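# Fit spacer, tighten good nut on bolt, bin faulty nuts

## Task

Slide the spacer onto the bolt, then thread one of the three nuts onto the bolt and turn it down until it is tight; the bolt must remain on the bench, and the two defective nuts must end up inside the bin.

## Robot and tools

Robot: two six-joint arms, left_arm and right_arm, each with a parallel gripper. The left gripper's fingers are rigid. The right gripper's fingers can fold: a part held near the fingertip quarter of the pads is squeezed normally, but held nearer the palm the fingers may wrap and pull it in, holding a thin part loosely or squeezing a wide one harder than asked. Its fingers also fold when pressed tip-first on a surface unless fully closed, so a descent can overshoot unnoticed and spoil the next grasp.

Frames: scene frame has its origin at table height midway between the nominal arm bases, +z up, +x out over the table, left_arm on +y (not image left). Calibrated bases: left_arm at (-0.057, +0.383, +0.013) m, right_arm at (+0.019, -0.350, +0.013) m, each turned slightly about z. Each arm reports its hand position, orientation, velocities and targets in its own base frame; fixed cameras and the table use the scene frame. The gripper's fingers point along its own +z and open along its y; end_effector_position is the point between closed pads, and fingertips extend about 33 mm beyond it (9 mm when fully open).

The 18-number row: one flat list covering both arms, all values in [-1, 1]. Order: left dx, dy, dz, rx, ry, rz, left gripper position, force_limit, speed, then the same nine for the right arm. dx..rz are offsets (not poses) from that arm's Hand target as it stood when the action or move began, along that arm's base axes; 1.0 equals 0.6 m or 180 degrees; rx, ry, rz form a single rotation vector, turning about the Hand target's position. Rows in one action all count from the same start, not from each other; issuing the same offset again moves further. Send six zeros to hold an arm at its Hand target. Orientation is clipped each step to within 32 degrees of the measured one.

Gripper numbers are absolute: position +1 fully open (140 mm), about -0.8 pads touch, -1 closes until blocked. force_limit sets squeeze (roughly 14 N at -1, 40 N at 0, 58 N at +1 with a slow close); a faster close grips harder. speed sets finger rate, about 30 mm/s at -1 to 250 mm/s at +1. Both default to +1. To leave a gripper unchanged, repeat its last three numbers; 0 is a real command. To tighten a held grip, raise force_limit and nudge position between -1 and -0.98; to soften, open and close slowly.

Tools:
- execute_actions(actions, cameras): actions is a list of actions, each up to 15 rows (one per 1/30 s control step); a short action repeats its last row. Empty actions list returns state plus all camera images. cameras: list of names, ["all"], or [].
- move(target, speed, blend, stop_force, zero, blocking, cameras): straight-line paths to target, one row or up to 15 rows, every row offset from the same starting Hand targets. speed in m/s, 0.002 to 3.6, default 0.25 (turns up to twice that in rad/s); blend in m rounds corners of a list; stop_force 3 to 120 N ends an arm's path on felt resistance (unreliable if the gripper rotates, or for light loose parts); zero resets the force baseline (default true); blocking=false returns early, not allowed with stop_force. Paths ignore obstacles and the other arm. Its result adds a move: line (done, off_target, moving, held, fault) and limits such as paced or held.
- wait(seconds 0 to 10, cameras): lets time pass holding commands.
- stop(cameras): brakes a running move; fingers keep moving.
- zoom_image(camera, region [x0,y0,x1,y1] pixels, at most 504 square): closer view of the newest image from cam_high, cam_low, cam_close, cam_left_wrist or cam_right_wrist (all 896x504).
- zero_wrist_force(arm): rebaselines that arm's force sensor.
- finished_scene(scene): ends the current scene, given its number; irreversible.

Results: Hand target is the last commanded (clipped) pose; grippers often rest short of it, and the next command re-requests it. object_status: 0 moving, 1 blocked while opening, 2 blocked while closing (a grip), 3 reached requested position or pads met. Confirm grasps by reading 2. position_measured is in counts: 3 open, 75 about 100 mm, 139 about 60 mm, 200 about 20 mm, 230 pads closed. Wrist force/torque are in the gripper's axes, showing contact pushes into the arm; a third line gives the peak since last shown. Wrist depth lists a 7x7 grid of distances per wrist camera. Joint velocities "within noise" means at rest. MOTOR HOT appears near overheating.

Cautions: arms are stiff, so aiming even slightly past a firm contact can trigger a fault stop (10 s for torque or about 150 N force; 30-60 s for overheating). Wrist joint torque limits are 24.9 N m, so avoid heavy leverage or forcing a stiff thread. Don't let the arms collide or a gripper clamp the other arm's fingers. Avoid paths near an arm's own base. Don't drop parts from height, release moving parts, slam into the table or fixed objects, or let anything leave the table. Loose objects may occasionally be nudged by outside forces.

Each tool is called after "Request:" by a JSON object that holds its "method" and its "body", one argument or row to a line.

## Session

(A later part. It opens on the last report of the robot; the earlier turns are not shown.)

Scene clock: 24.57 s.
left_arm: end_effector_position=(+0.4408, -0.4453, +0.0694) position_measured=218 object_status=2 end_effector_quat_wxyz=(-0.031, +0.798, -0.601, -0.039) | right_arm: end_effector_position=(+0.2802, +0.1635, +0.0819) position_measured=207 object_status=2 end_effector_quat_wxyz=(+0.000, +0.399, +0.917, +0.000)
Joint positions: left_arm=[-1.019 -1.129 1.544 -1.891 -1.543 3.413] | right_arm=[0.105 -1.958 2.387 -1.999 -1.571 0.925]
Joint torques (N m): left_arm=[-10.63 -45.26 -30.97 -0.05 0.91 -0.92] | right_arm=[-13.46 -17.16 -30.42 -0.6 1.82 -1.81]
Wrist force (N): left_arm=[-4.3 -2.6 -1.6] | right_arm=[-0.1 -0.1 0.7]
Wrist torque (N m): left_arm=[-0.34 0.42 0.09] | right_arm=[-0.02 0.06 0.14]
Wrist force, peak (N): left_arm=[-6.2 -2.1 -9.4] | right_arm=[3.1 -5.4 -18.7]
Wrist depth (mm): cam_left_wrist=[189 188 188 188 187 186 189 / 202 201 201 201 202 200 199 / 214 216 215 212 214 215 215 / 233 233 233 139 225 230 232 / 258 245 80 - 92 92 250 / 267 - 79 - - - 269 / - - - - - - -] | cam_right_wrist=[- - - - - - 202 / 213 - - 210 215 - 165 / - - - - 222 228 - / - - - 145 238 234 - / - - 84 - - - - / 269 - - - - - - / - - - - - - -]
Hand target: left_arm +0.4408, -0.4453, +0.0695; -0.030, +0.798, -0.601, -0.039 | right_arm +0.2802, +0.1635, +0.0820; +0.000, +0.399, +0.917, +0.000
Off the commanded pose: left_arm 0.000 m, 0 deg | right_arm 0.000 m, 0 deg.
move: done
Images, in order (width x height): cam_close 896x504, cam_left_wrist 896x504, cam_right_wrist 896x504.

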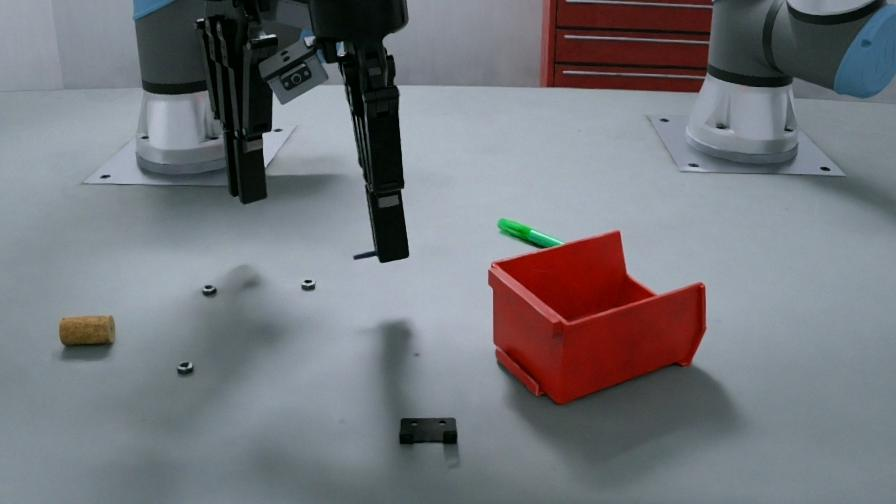

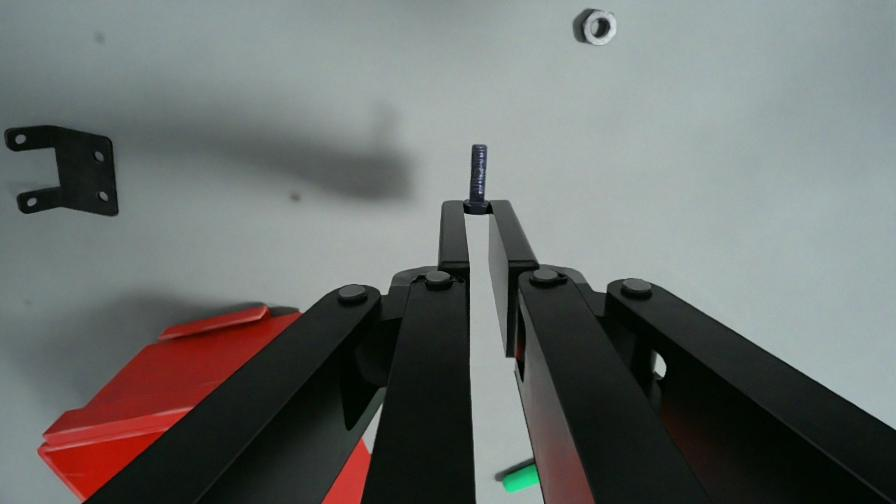

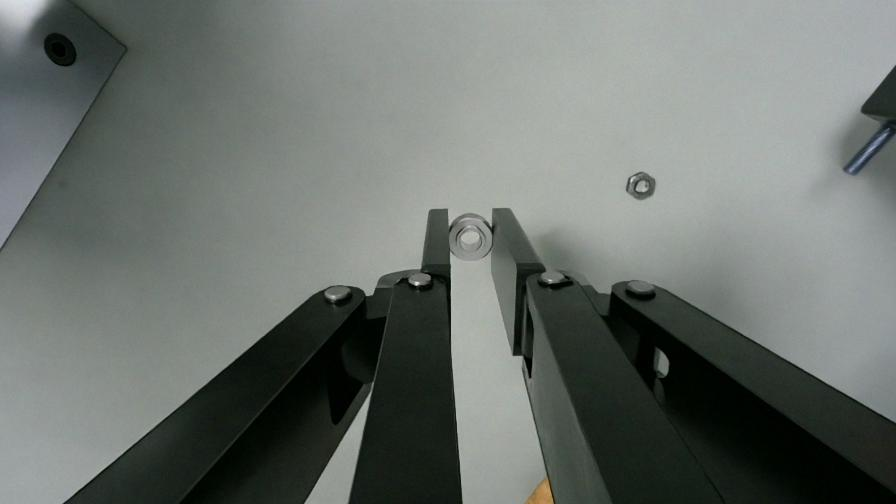

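Request:
{"method": "move", "body": {
  "target": [0.0445, 0.065, 0.1342, -0.4276, -0.3333, 0.1831, -1, 0, -1, 0.2163, 0.0442, 0.0467, 0, 0, 0.7611, -1, 0, -1],
  "speed": 0.5,
  "cameras": ["all"]
}}

Scene clock: 29.70 s.
left_arm: end_effector_position=(+0.4675, -0.4064, +0.1500) position_measured=218 object_status=2 end_effector_quat_wxyz=(+0.183, +0.683, -0.184, +0.683) end_effector_velocity=(+0.000, +0.000, +0.000) end_effector_angular_velocity=(-0.002, -0.002, +0.001) | right_arm: end_effector_position=(+0.4099, +0.1901, +0.1100) position_measured=207 object_status=2 end_effector_quat_wxyz=(+0.000, +0.707, -0.707, +0.000)
Joint positions: left_arm=[-1.332 -0.716 2.364 -4.79 -0.764 3.142] | right_arm=[0.135 -1.626 2.063 -2.008 -1.571 -1.436]
Joint velocities: left_arm=[0.001 0.002 -0.002 -0.005 0 0.003] | right_arm=[within noise]
Joint torques (N m): left_arm=[-3.26 -25.27 -9.28 -4.57 2 2.35] | right_arm=[-14.07 -8.1 -29.74 -0.73 2.22 -1.68]
Wrist force (N): left_arm=[0.0 -1.0 0.6] | right_arm=[0.0 0.0 0.7]
Wrist torque (N m): left_arm=[-0.05 -0.05 -0.19] | right_arm=[0.01 0.07 0.20]
Wrist force, peak (N): left_arm=[-4.7 -2.9 -1.5] | right_arm=[0.3 -0.7 0.9]
Wrist depth (mm): cam_left_wrist=[1461 1601 1688 - - 213 182 / - - 1951 - - 223 192 / 1532 1665 1452 1505 1003 231 195 / 570 - 631 - 525 241 227 / 451 - 80 - 92 223 - / 363 - 79 - - - - / - - - - - - -] | cam_right_wrist=[- - - - - - 231 / - - - - - 245 240 / - - - - - - - / 268 - - 146 108 - - / - - 84 - - - 292 / - - - - - - - / - - - - - - -]
Hand target: left_arm +0.4675, -0.4063, +0.1500; +0.183, +0.683, -0.184, +0.683 | right_arm +0.4099, +0.1901, +0.1100; +0.000, +0.707, -0.707, +0.000
Off the commanded pose: left_arm 0.000 m, 0 deg | right_arm 0.000 m, 0 deg.
move: done

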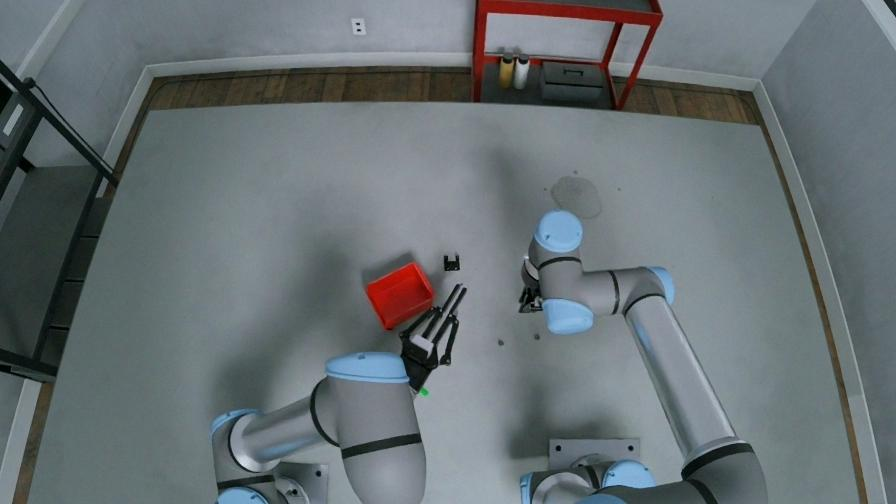

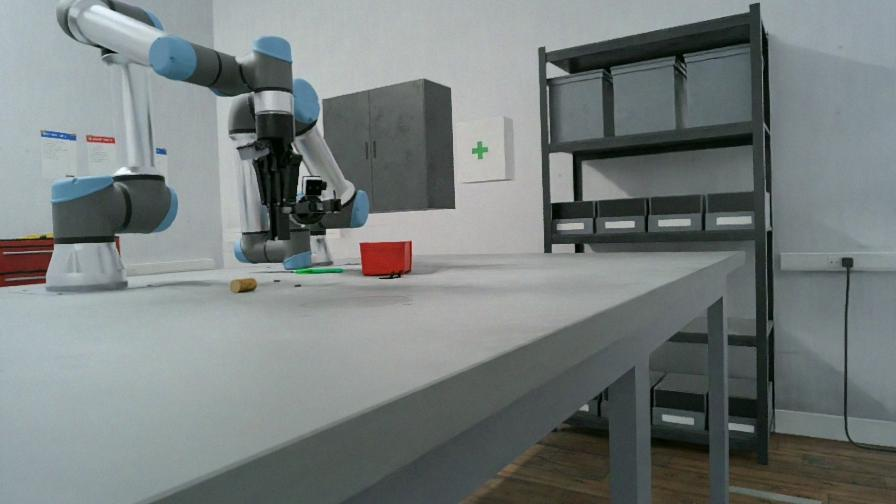

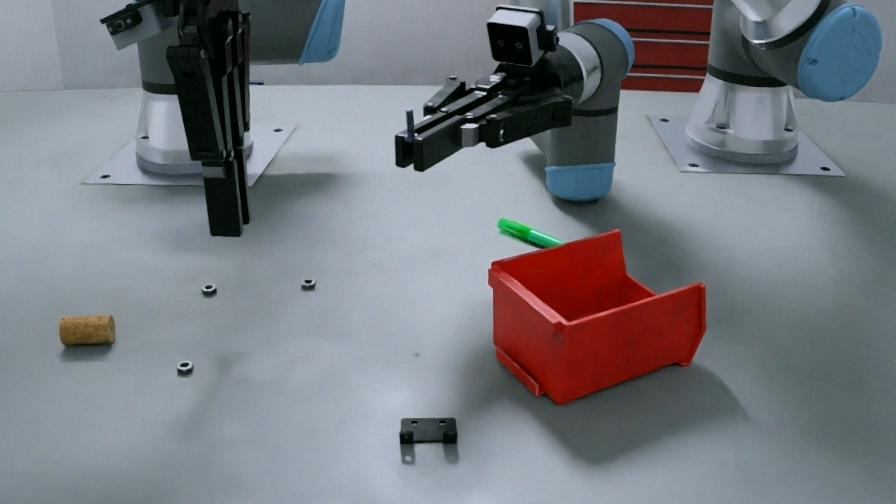

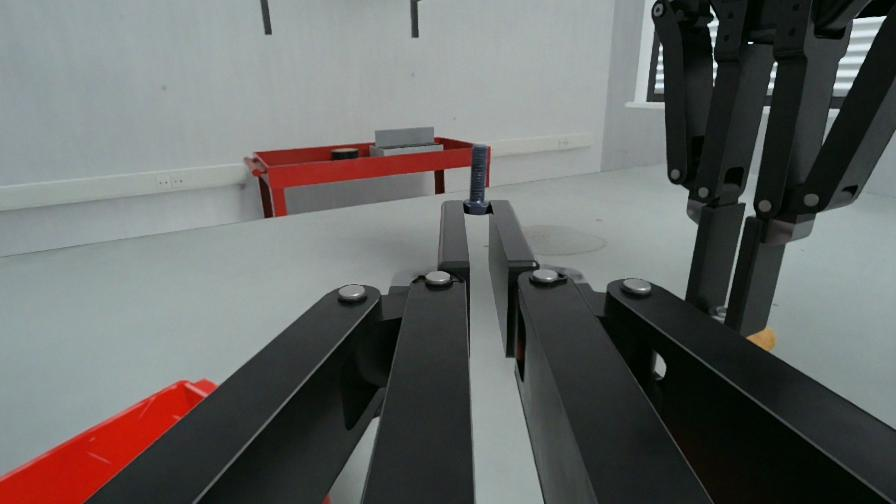

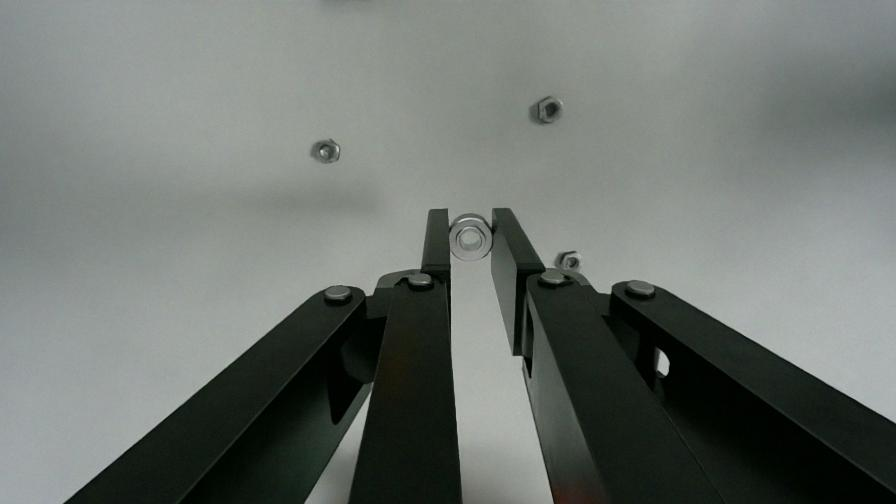

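Request:
{"method": "zoom_image", "body": {
  "camera": "cam_right_wrist",
  "region": [300, 125, 350, 175]
}}

Request:
{"method": "zoom_image", "body": {
  "camera": "cam_right_wrist",
  "region": [522, 85, 572, 135]
}}

Request:
{"method": "zoom_image", "body": {
  "camera": "cam_right_wrist",
  "region": [545, 237, 595, 287]
}}

Request:
{"method": "zoom_image", "body": {
  "camera": "cam_left_wrist",
  "region": [430, 130, 530, 230]
}}

Request:
{"method": "zoom_image", "body": {
  "camera": "cam_right_wrist",
  "region": [425, 195, 525, 275]
}}

Request:
{"method": "zoom_image", "body": {
  "camera": "cam_close",
  "region": [370, 80, 480, 180]
}}

Scaled by 10.080 from the camera's 896x504 image, which has a finer 1280x720 frame.

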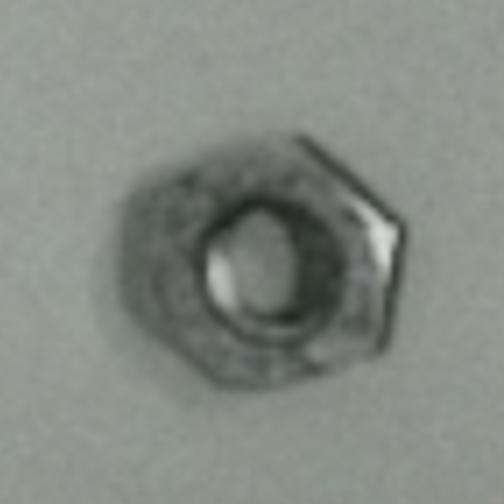

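Scaled by 10.080 from the camera's 896x504 image, which has a finer 1280x720 frame.

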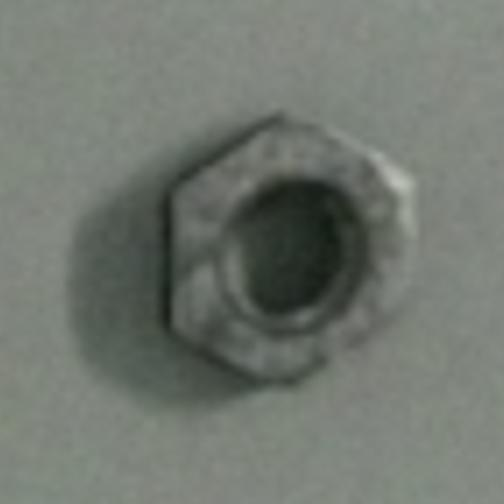

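Scaled by 10.080 from the camera's 896x504 image, which has a finer 1280x720 frame.

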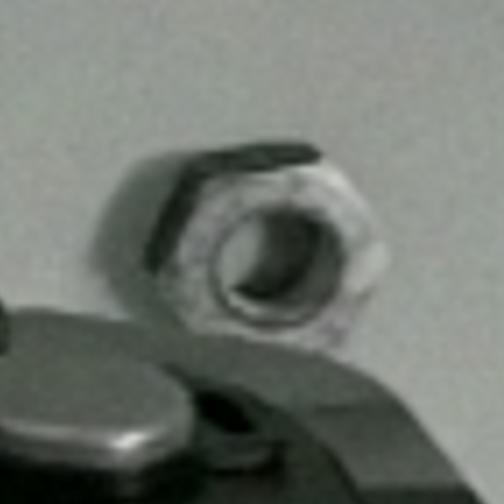

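Scaled by 5.040 from the camera's 896x504 image, which has a finer 1280x720 frame.

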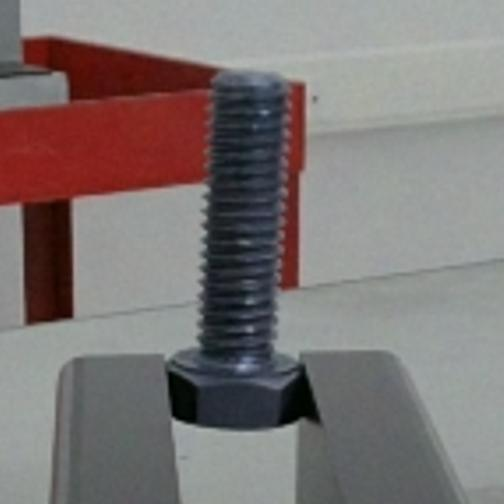

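Scaled by 5.040 from the camera's 896x504 image, which has a finer 1280x720 frame.

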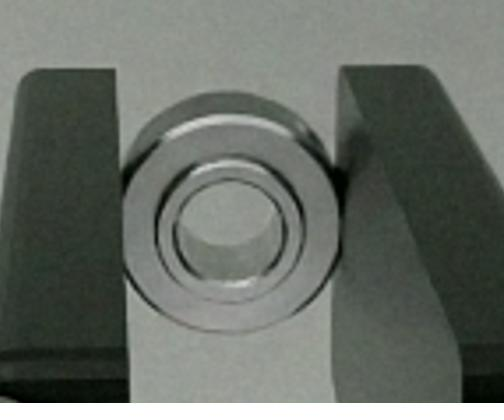

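Scaled by 4.582 from the camera's 896x504 image, which has a finer 1280x720 frame.

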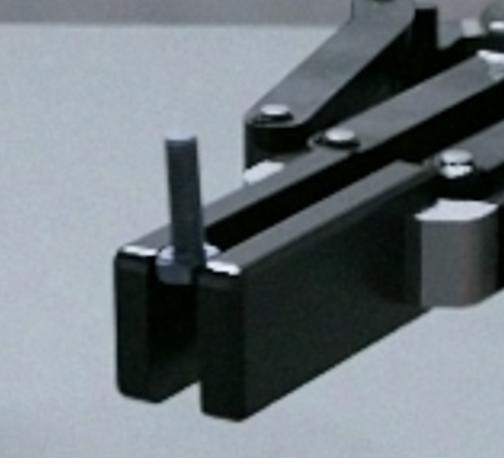

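Request:
{"method": "zoom_image", "body": {
  "camera": "cam_low",
  "region": [270, 150, 390, 230]
}}

Request:
{"method": "zoom_image", "body": {
  "camera": "cam_close",
  "region": [180, 80, 290, 250]
}}

Scaled by 4.200 from the camera's 896x504 image, which has a finer 1280x720 frame.

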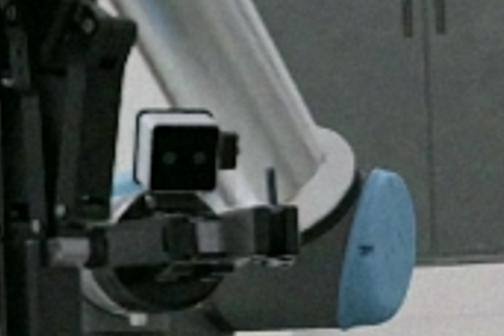

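Scaled by 2.965 from the camera's 896x504 image, which has a finer 1280x720 frame.

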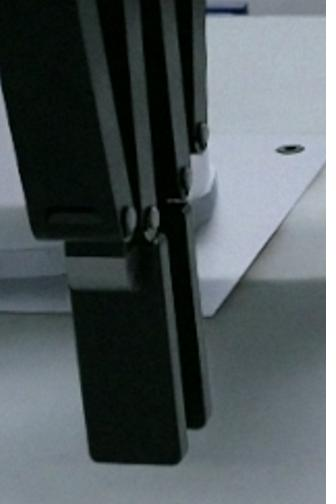

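Request:
{"method": "move", "body": {
  "target": [
    [0, 0, 0, 0, 0, 0, -1, 0, -1, 0, 0.05, 0.17, 0, 0, 0.4, -1, 0, -1],
    [0, 0, 0, 0, 0, 0, -1, 0, -1, -0.0033, 0.1627, 0.2083, 0, 0, 0.9444, -1, 0, -1]
  ],
  "speed": 0.65,
  "blend": [0.03, 0],
  "cameras": ["cam_right_wrist", "cam_close", "cam_low"]
}}

Scene clock: 35.97 s.
left_arm: end_effector_position=(+0.4675, -0.4063, +0.1500) position_measured=218 object_status=2 end_effector_quat_wxyz=(+0.183, +0.683, -0.184, +0.683) | right_arm: end_effector_position=(+0.4080, +0.2877, +0.2350) position_measured=207 object_status=2 end_effector_quat_wxyz=(+0.000, +0.766, +0.643, +0.000)
Joint positions: left_arm=[-1.332 -0.715 2.364 -4.791 -0.764 3.142] | right_arm=[0.344 -1.591 1.696 -1.676 -1.571 -4.194]
Joint torques (N m): left_arm=[11.86 -24.52 -7.86 -4.6 -1.3 2.64] | right_arm=[-13.49 -9.87 -30.46 -0.67 2.36 -1.86]
Wrist force (N): left_arm=[-0.2 -1.1 0.8] | right_arm=[-0.1 -0.2 0.6]
Wrist torque (N m): left_arm=[-0.07 -0.02 -0.19] | right_arm=[-0.02 0.05 0.20]
Wrist force, peak (N): left_arm=[-0.1 -1.3 0.8] | right_arm=[0.2 -0.2 1.3]
Wrist depth (mm): cam_left_wrist=[- - - - 146 148 - / - - - - - - - / - 1797 1403 1622 - - - / 647 - - - 611 - - / - 441 80 - 92 82 400 / - - 79 - - - 342 / - - - - - - -] | cam_right_wrist=[185 186 183 - - - - / - 194 196 - - - - / - - - 389 - - - / - - - 145 109 398 - / 426 - 84 - - - 420 / - - - - - - - / - - - - - - -]
Hand target: left_arm +0.4675, -0.4063, +0.1500; +0.183, +0.683, -0.184, +0.683 | right_arm +0.4080, +0.2877, +0.2350; +0.000, +0.766, +0.643, +0.000
Off the commanded pose: left_arm 0.000 m, 0 deg | right_arm 0.000 m, 0 deg.
move: done
Images, in order (width x height): cam_low 896x504, cam_close 896x504, cam_right_wrist 896x504.

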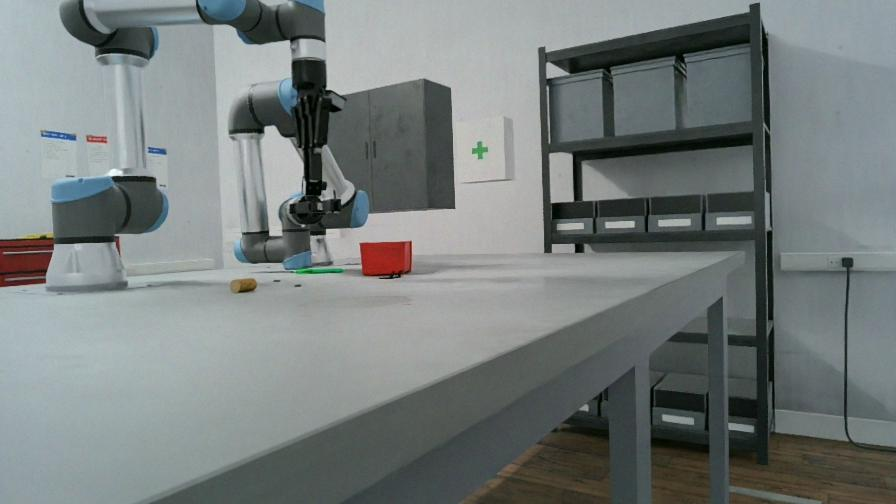

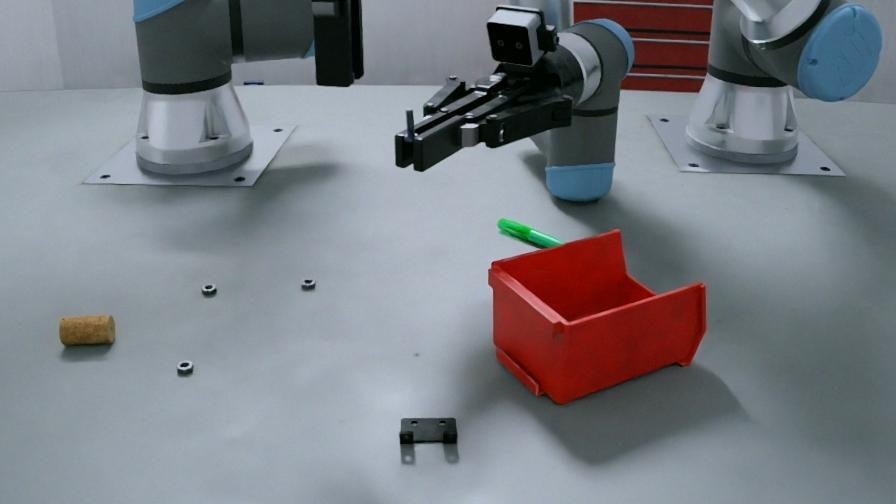

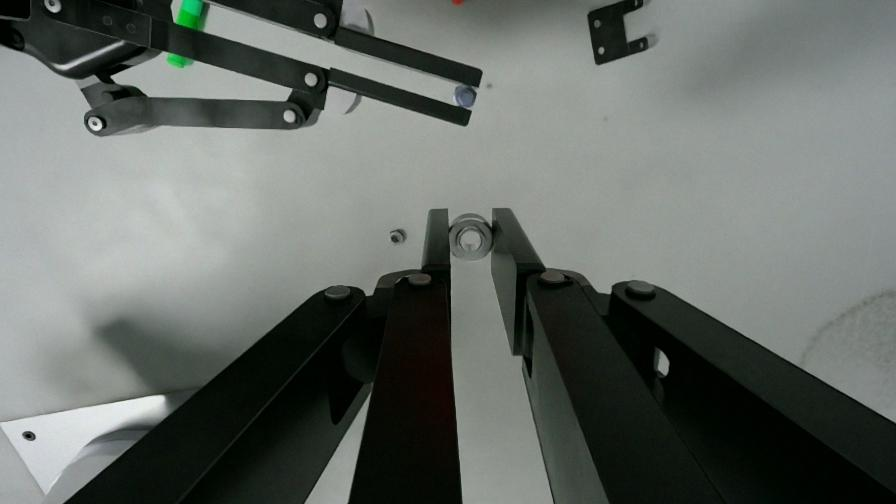

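Request:
{"method": "zoom_image", "body": {
  "camera": "cam_right_wrist",
  "region": [435, 70, 495, 130]
}}

Request:
{"method": "zoom_image", "body": {
  "camera": "cam_close",
  "region": [380, 90, 440, 180]
}}

Scaled by 8.400 from the camera's 896x504 image, which has a finer 1280x720 frame.

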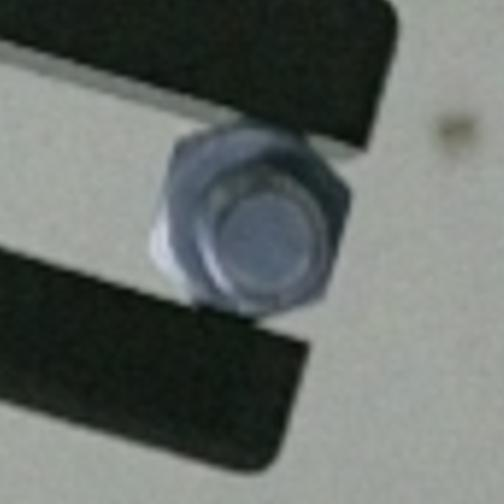

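Scaled by 5.600 from the camera's 896x504 image, which has a finer 1280x720 frame.

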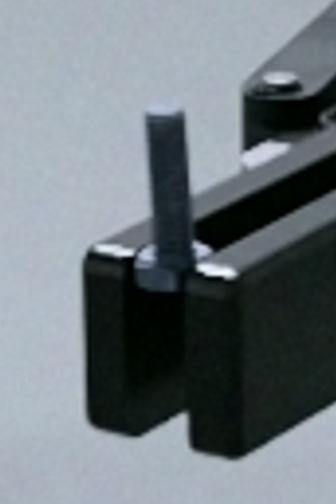

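Request:
{"method": "move", "body": {
  "target": [0, 0, 0, 0, 0, 0, -1, 0, -1, 0.0122, 0.0808, -0.015, 0, 0, 0, -1, 0, -1],
  "speed": 0.1,
  "cameras": ["cam_right_wrist", "cam_close"]
}}

Request:
{"method": "zoom_image", "body": {
  "camera": "cam_right_wrist",
  "region": [425, 190, 525, 270]
}}

Request:
{"method": "zoom_image", "body": {
  "camera": "cam_close",
  "region": [370, 60, 470, 180]
}}

Scene clock: 38.90 s.
left_arm: end_effector_position=(+0.4675, -0.4063, +0.1500) position_measured=218 object_status=2 end_effector_quat_wxyz=(+0.183, +0.683, -0.184, +0.683) | right_arm: end_effector_position=(+0.4152, +0.3360, +0.2260) position_measured=207 object_status=2 end_effector_quat_wxyz=(+0.000, +0.766, +0.643, +0.000)
Joint positions: left_arm=[-1.332 -0.715 2.364 -4.791 -0.764 3.142] | right_arm=[0.428 -1.503 1.63 -1.696 -1.571 -4.11]
Joint torques (N m): left_arm=[12.7 -24.84 -8.04 -4.69 -1.41 2.55] | right_arm=[13.58 -15.51 -31.87 -5.53 -2.32 1.69]
Wrist force (N): left_arm=[-0.2 -1.3 0.7] | right_arm=[0.1 -0.1 0.6]
Wrist torque (N m): left_arm=[-0.11 -0.03 -0.19] | right_arm=[0.02 -0.02 0.03]
Wrist force, peak (N): left_arm=[-0.2 -1.3 0.8] | right_arm=[0.7 -0.1 1.1]
Wrist depth (mm): cam_left_wrist=[- - - 131 132 - 1643 / - 1723 - 150 - - - / - 1850 1665 1711 - - 1810 / - 654 - - 108 - - / 427 454 80 - 92 357 420 / 361 - 79 - - - 341 / - - - - - - -] | cam_right_wrist=[176 178 - - - - 329 / 184 187 188 - - 335 - / 192 195 196 193 - - - / - 199 379 145 387 - 397 / - - 84 - - - - / - - - - - - - / - - - - - - -]
Hand target: left_arm +0.4675, -0.4063, +0.1500; +0.183, +0.683, -0.184, +0.683 | right_arm +0.4153, +0.3362, +0.2260; +0.000, +0.766, +0.643, +0.000
Off the commanded pose: left_arm 0.000 m, 0 deg | right_arm 0.000 m, 0 deg.
move: done
Images, in order (width x height): cam_close 896x504, cam_right_wrist 896x504.

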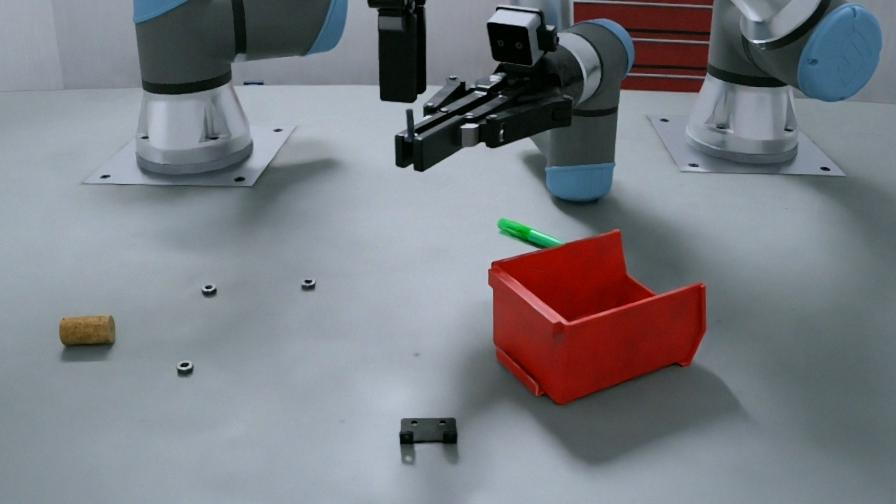

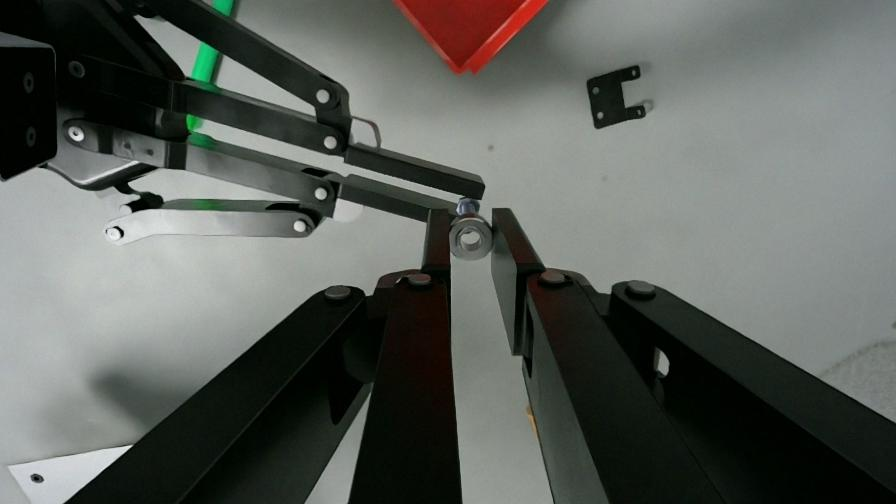

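Scaled by 5.040 from the camera's 896x504 image, which has a finer 1280x720 frame.

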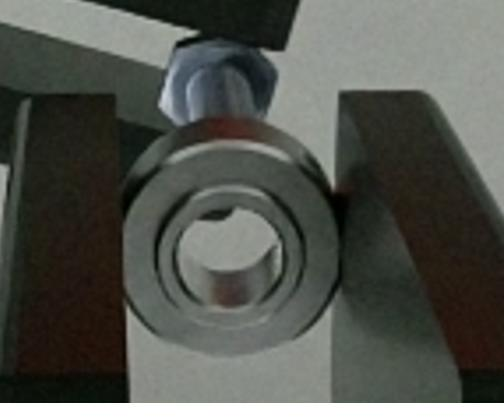

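Scaled by 4.200 from the camera's 896x504 image, which has a finer 1280x720 frame.

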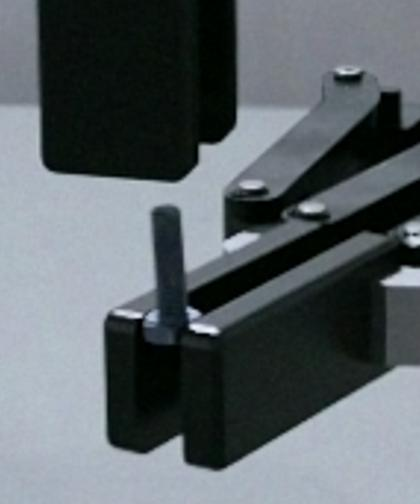

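Request:
{"method": "zoom_image", "body": {
  "camera": "cam_right_wrist",
  "region": [445, 185, 495, 235]
}}

Scaled by 10.080 from the camera's 896x504 image, which has a finer 1280x720 frame.

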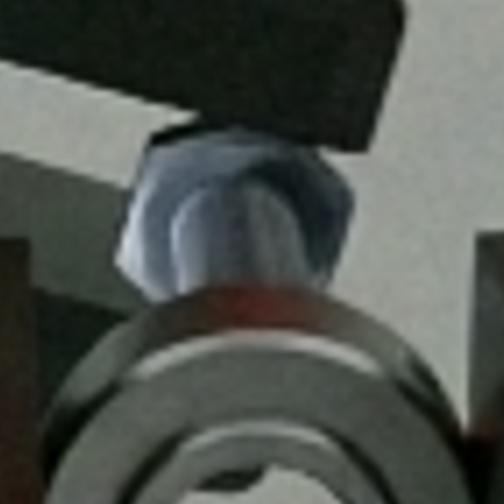

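Request:
{"method": "wait", "body": {
  "seconds": 0,
  "cameras": ["cam_right_wrist", "cam_close"]
}}

Request:
{"method": "zoom_image", "body": {
  "camera": "cam_right_wrist",
  "region": [420, 160, 520, 260]
}}

Scene clock: 40.93 s.
left_arm: end_effector_position=(+0.4675, -0.4063, +0.1500) position_measured=218 object_status=2 end_effector_quat_wxyz=(+0.183, +0.683, -0.184, +0.683) | right_arm: end_effector_position=(+0.4153, +0.3362, +0.2260) position_measured=207 object_status=2 end_effector_quat_wxyz=(+0.000, +0.766, +0.643, +0.000)
Joint positions: left_arm=[-1.332 -0.715 2.364 -4.791 -0.764 3.142] | right_arm=[0.428 -1.503 1.629 -1.696 -1.571 -4.11]
Joint torques (N m): left_arm=[12.6 -25.18 -8.22 -4.6 -1.29 2.5] | right_arm=[14.23 -14.5 -33.35 -5.56 -2.09 1.58]
Wrist force (N): left_arm=[-0.1 -1.2 0.5] | right_arm=[0.2 -0.3 0.7]
Wrist torque (N m): left_arm=[-0.08 -0.04 -0.19] | right_arm=[-0.02 -0.02 0.03]
Wrist force, peak (N): left_arm=[-0.3 -1.4 0.6] | right_arm=[0.3 -0.5 0.8]
Wrist depth (mm): cam_left_wrist=[- - 1551 130 2271 - - / 1419 1711 1878 150 - 2356 - / 1461 1892 1747 1542 - - - / - - 702 - - - 632 / - - 80 - 92 86 417 / 363 - 79 - - - - / - - - - - - -] | cam_right_wrist=[177 178 334 - 330 - 334 / 184 186 189 - - - - / 197 193 196 214 - - 367 / - - 377 146 - 394 - / 409 - 84 - - - 404 / - - - - - - - / - - - - - - -]
Hand target: left_arm +0.4675, -0.4063, +0.1500; +0.183, +0.683, -0.184, +0.683 | right_arm +0.4153, +0.3362, +0.2260; +0.000, +0.766, +0.643, +0.000
Tool commands: left_gripper/position=-1.0 left_gripper/force_limit=+0.0 left_gripper/speed=-1.0 right_gripper/position=-1.0 right_gripper/force_limit=+0.0 right_gripper/speed=-1.0
Off the commanded pose: left_arm 0.000 m, 0 deg | right_arm 0.000 m, 0 deg.
Images, in order (width x height): cam_close 896x504, cam_right_wrist 896x504.

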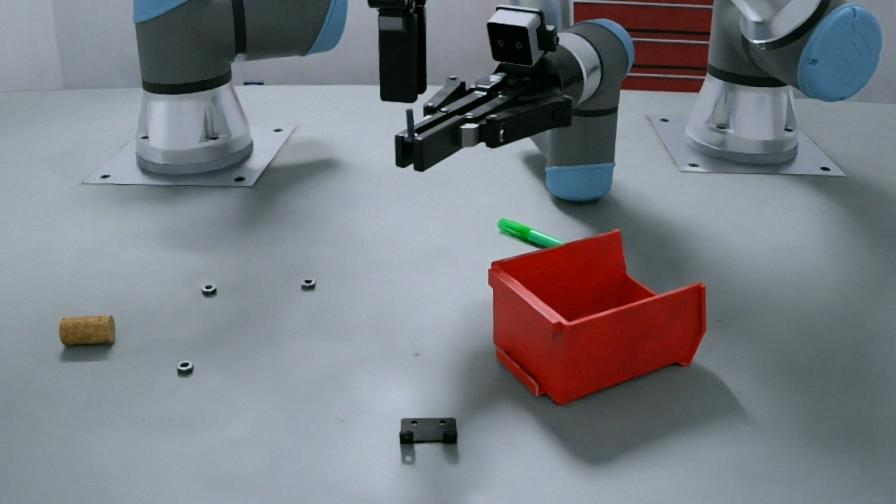

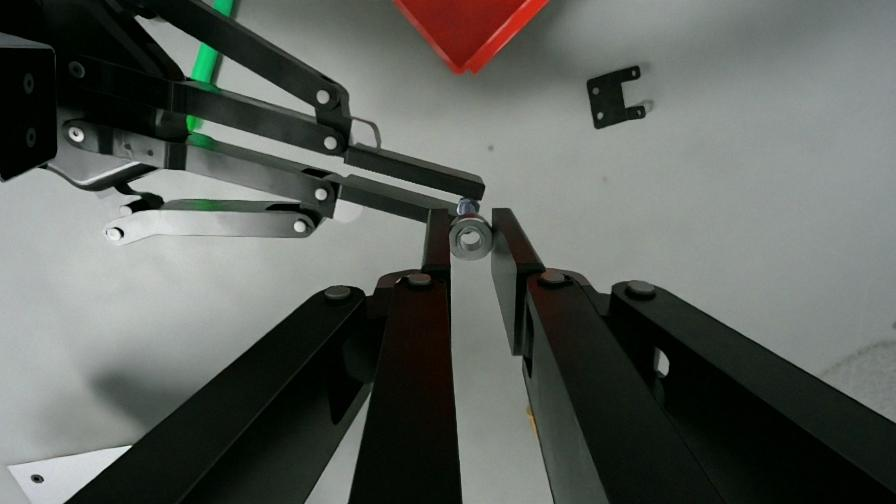

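Scaled by 5.040 from the camera's 896x504 image, which has a finer 1280x720 frame.

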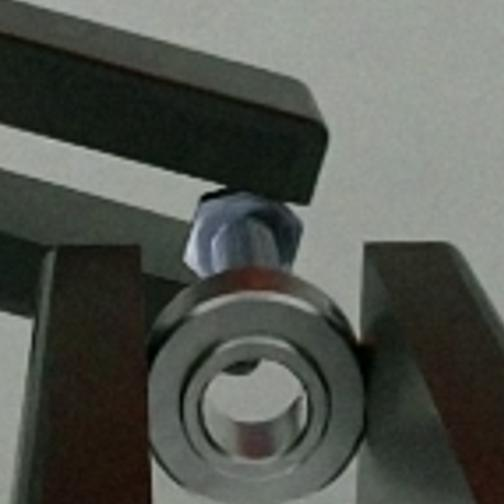

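Request:
{"method": "zoom_image", "body": {
  "camera": "cam_right_wrist",
  "region": [446, 190, 496, 240]
}}

Scaled by 10.080 from the camera's 896x504 image, which has a finer 1280x720 frame.

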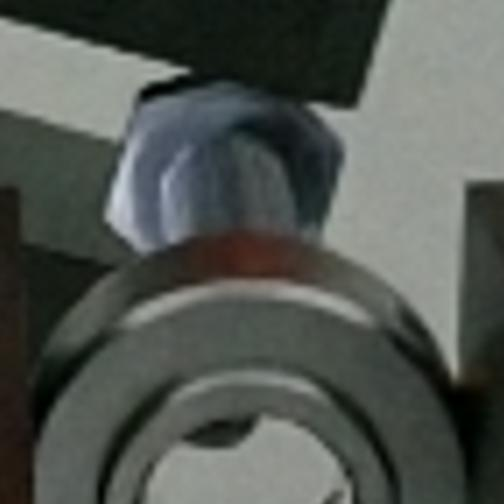

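Request:
{"method": "zoom_image", "body": {
  "camera": "cam_close",
  "region": [370, 70, 450, 150]
}}

Request:
{"method": "wait", "body": {
  "seconds": 0,
  "cameras": ["cam_high", "cam_low", "cam_left_wrist"]
}}

Scaled by 6.300 from the camera's 896x504 image, which has a finer 1280x720 frame.

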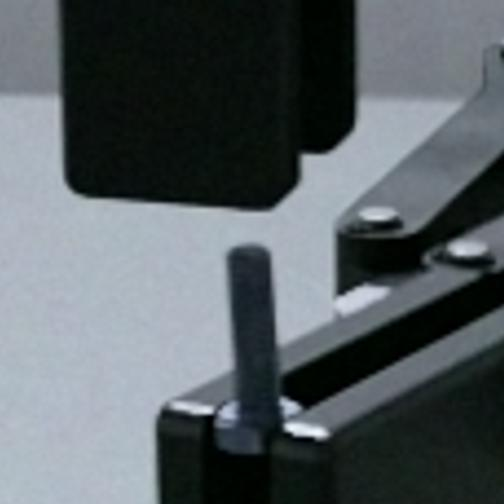

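Scene clock: 43.53 s.
left_arm: end_effector_position=(+0.4675, -0.4063, +0.1500) position_measured=218 object_status=2 end_effector_quat_wxyz=(+0.183, +0.683, -0.184, +0.683) | right_arm: end_effector_position=(+0.4153, +0.3362, +0.2260) position_measured=207 object_status=2 end_effector_quat_wxyz=(+0.000, +0.766, +0.643, +0.000)
Joint positions: left_arm=[-1.332 -0.715 2.364 -4.791 -0.764 3.142] | right_arm=[0.428 -1.503 1.629 -1.696 -1.571 -4.11]
Joint torques (N m): left_arm=[12.41 -25.35 -8.03 -4.56 -1.28 2.5] | right_arm=[12.58 -15.07 -32.52 -5.41 -2.35 1.69]
Wrist force (N): left_arm=[-0.3 -1.1 0.7] | right_arm=[0.0 -0.2 0.6]
Wrist torque (N m): left_arm=[-0.07 0.00 -0.19] | right_arm=[0.00 0.01 0.03]
Wrist force, peak (N): left_arm=[-0.3 -1.4 0.8] | right_arm=[0.2 -0.4 0.9]
Wrist depth (mm): cam_left_wrist=[1427 - - 130 - - - / - - 1907 150 - - - / 1461 - 1665 867 - - - / - - - 137 574 577 - / - - 80 - 92 360 402 / 362 - 79 - - - 338 / - - - - - - -] | cam_right_wrist=[177 179 - - 349 333 - / 184 186 189 - 348 - - / 197 192 196 196 - - - / - - - 146 107 390 392 / - - 84 - - - - / - - - - - - - / - - - - - - -]
Hand target: left_arm +0.4675, -0.4063, +0.1500; +0.183, +0.683, -0.184, +0.683 | right_arm +0.4153, +0.3362, +0.2260; +0.000, +0.766, +0.643, +0.000
Tool commands: left_gripper/position=-1.0 left_gripper/force_limit=+0.0 left_gripper/speed=-1.0 right_gripper/position=-1.0 right_gripper/force_limit=+0.0 right_gripper/speed=-1.0
Off the commanded pose: left_arm 0.000 m, 0 deg | right_arm 0.000 m, 0 deg.
Images, in order (width x height): cam_high 896x504, cam_low 896x504, cam_left_wrist 896x504.

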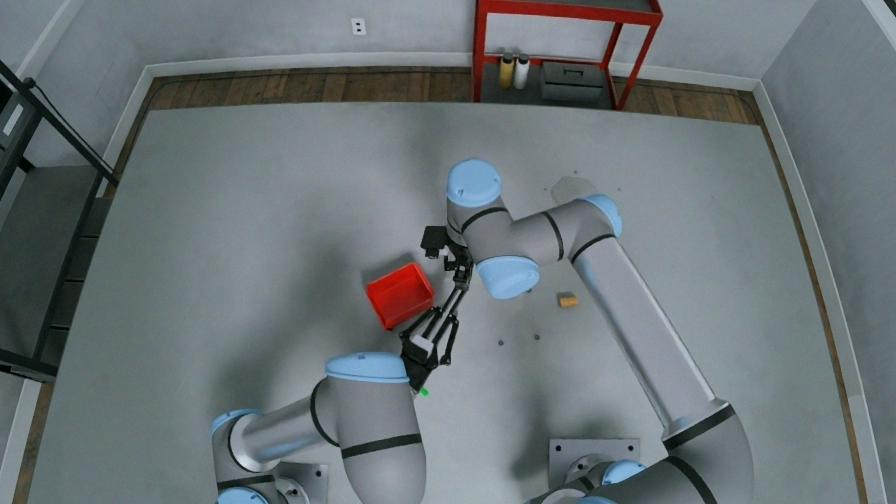

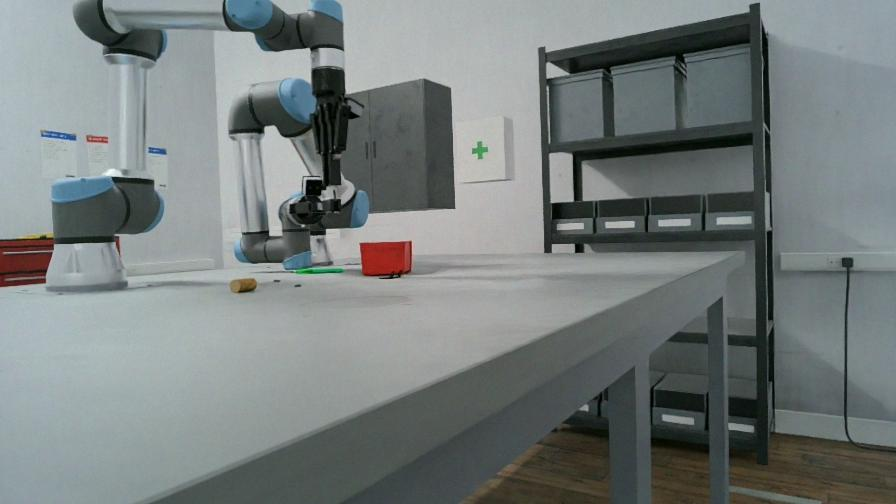

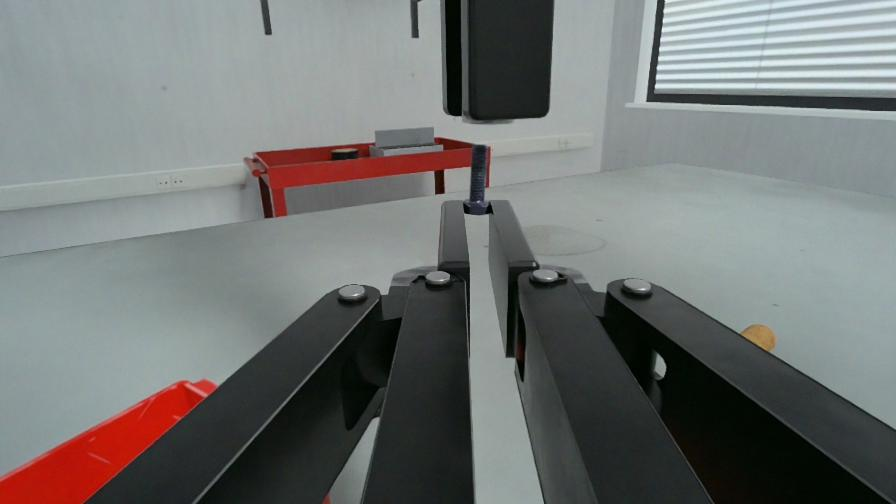

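Request:
{"method": "zoom_image", "body": {
  "camera": "cam_left_wrist",
  "region": [430, 100, 560, 220]
}}

Scaled by 3.877 from the camera's 896x504 image, which has a finer 1280x720 frame.

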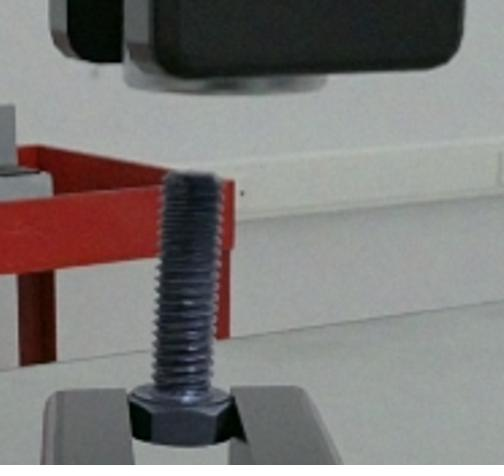

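Request:
{"method": "zoom_image", "body": {
  "camera": "cam_left_wrist",
  "region": [455, 100, 525, 150]
}}

Request:
{"method": "zoom_image", "body": {
  "camera": "cam_left_wrist",
  "region": [450, 140, 510, 220]
}}

Scaled by 7.200 from the camera's 896x504 image, which has a finer 1280x720 frame.

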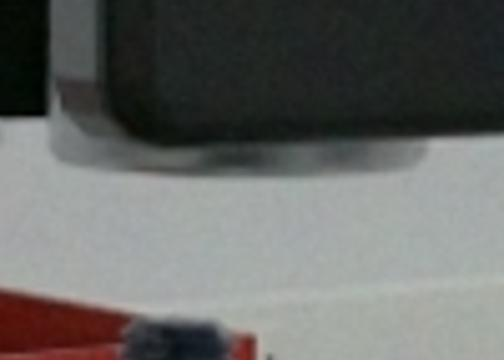

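Scaled by 6.300 from the camera's 896x504 image, which has a finer 1280x720 frame.

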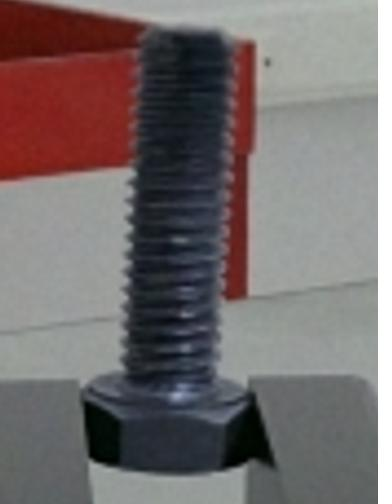

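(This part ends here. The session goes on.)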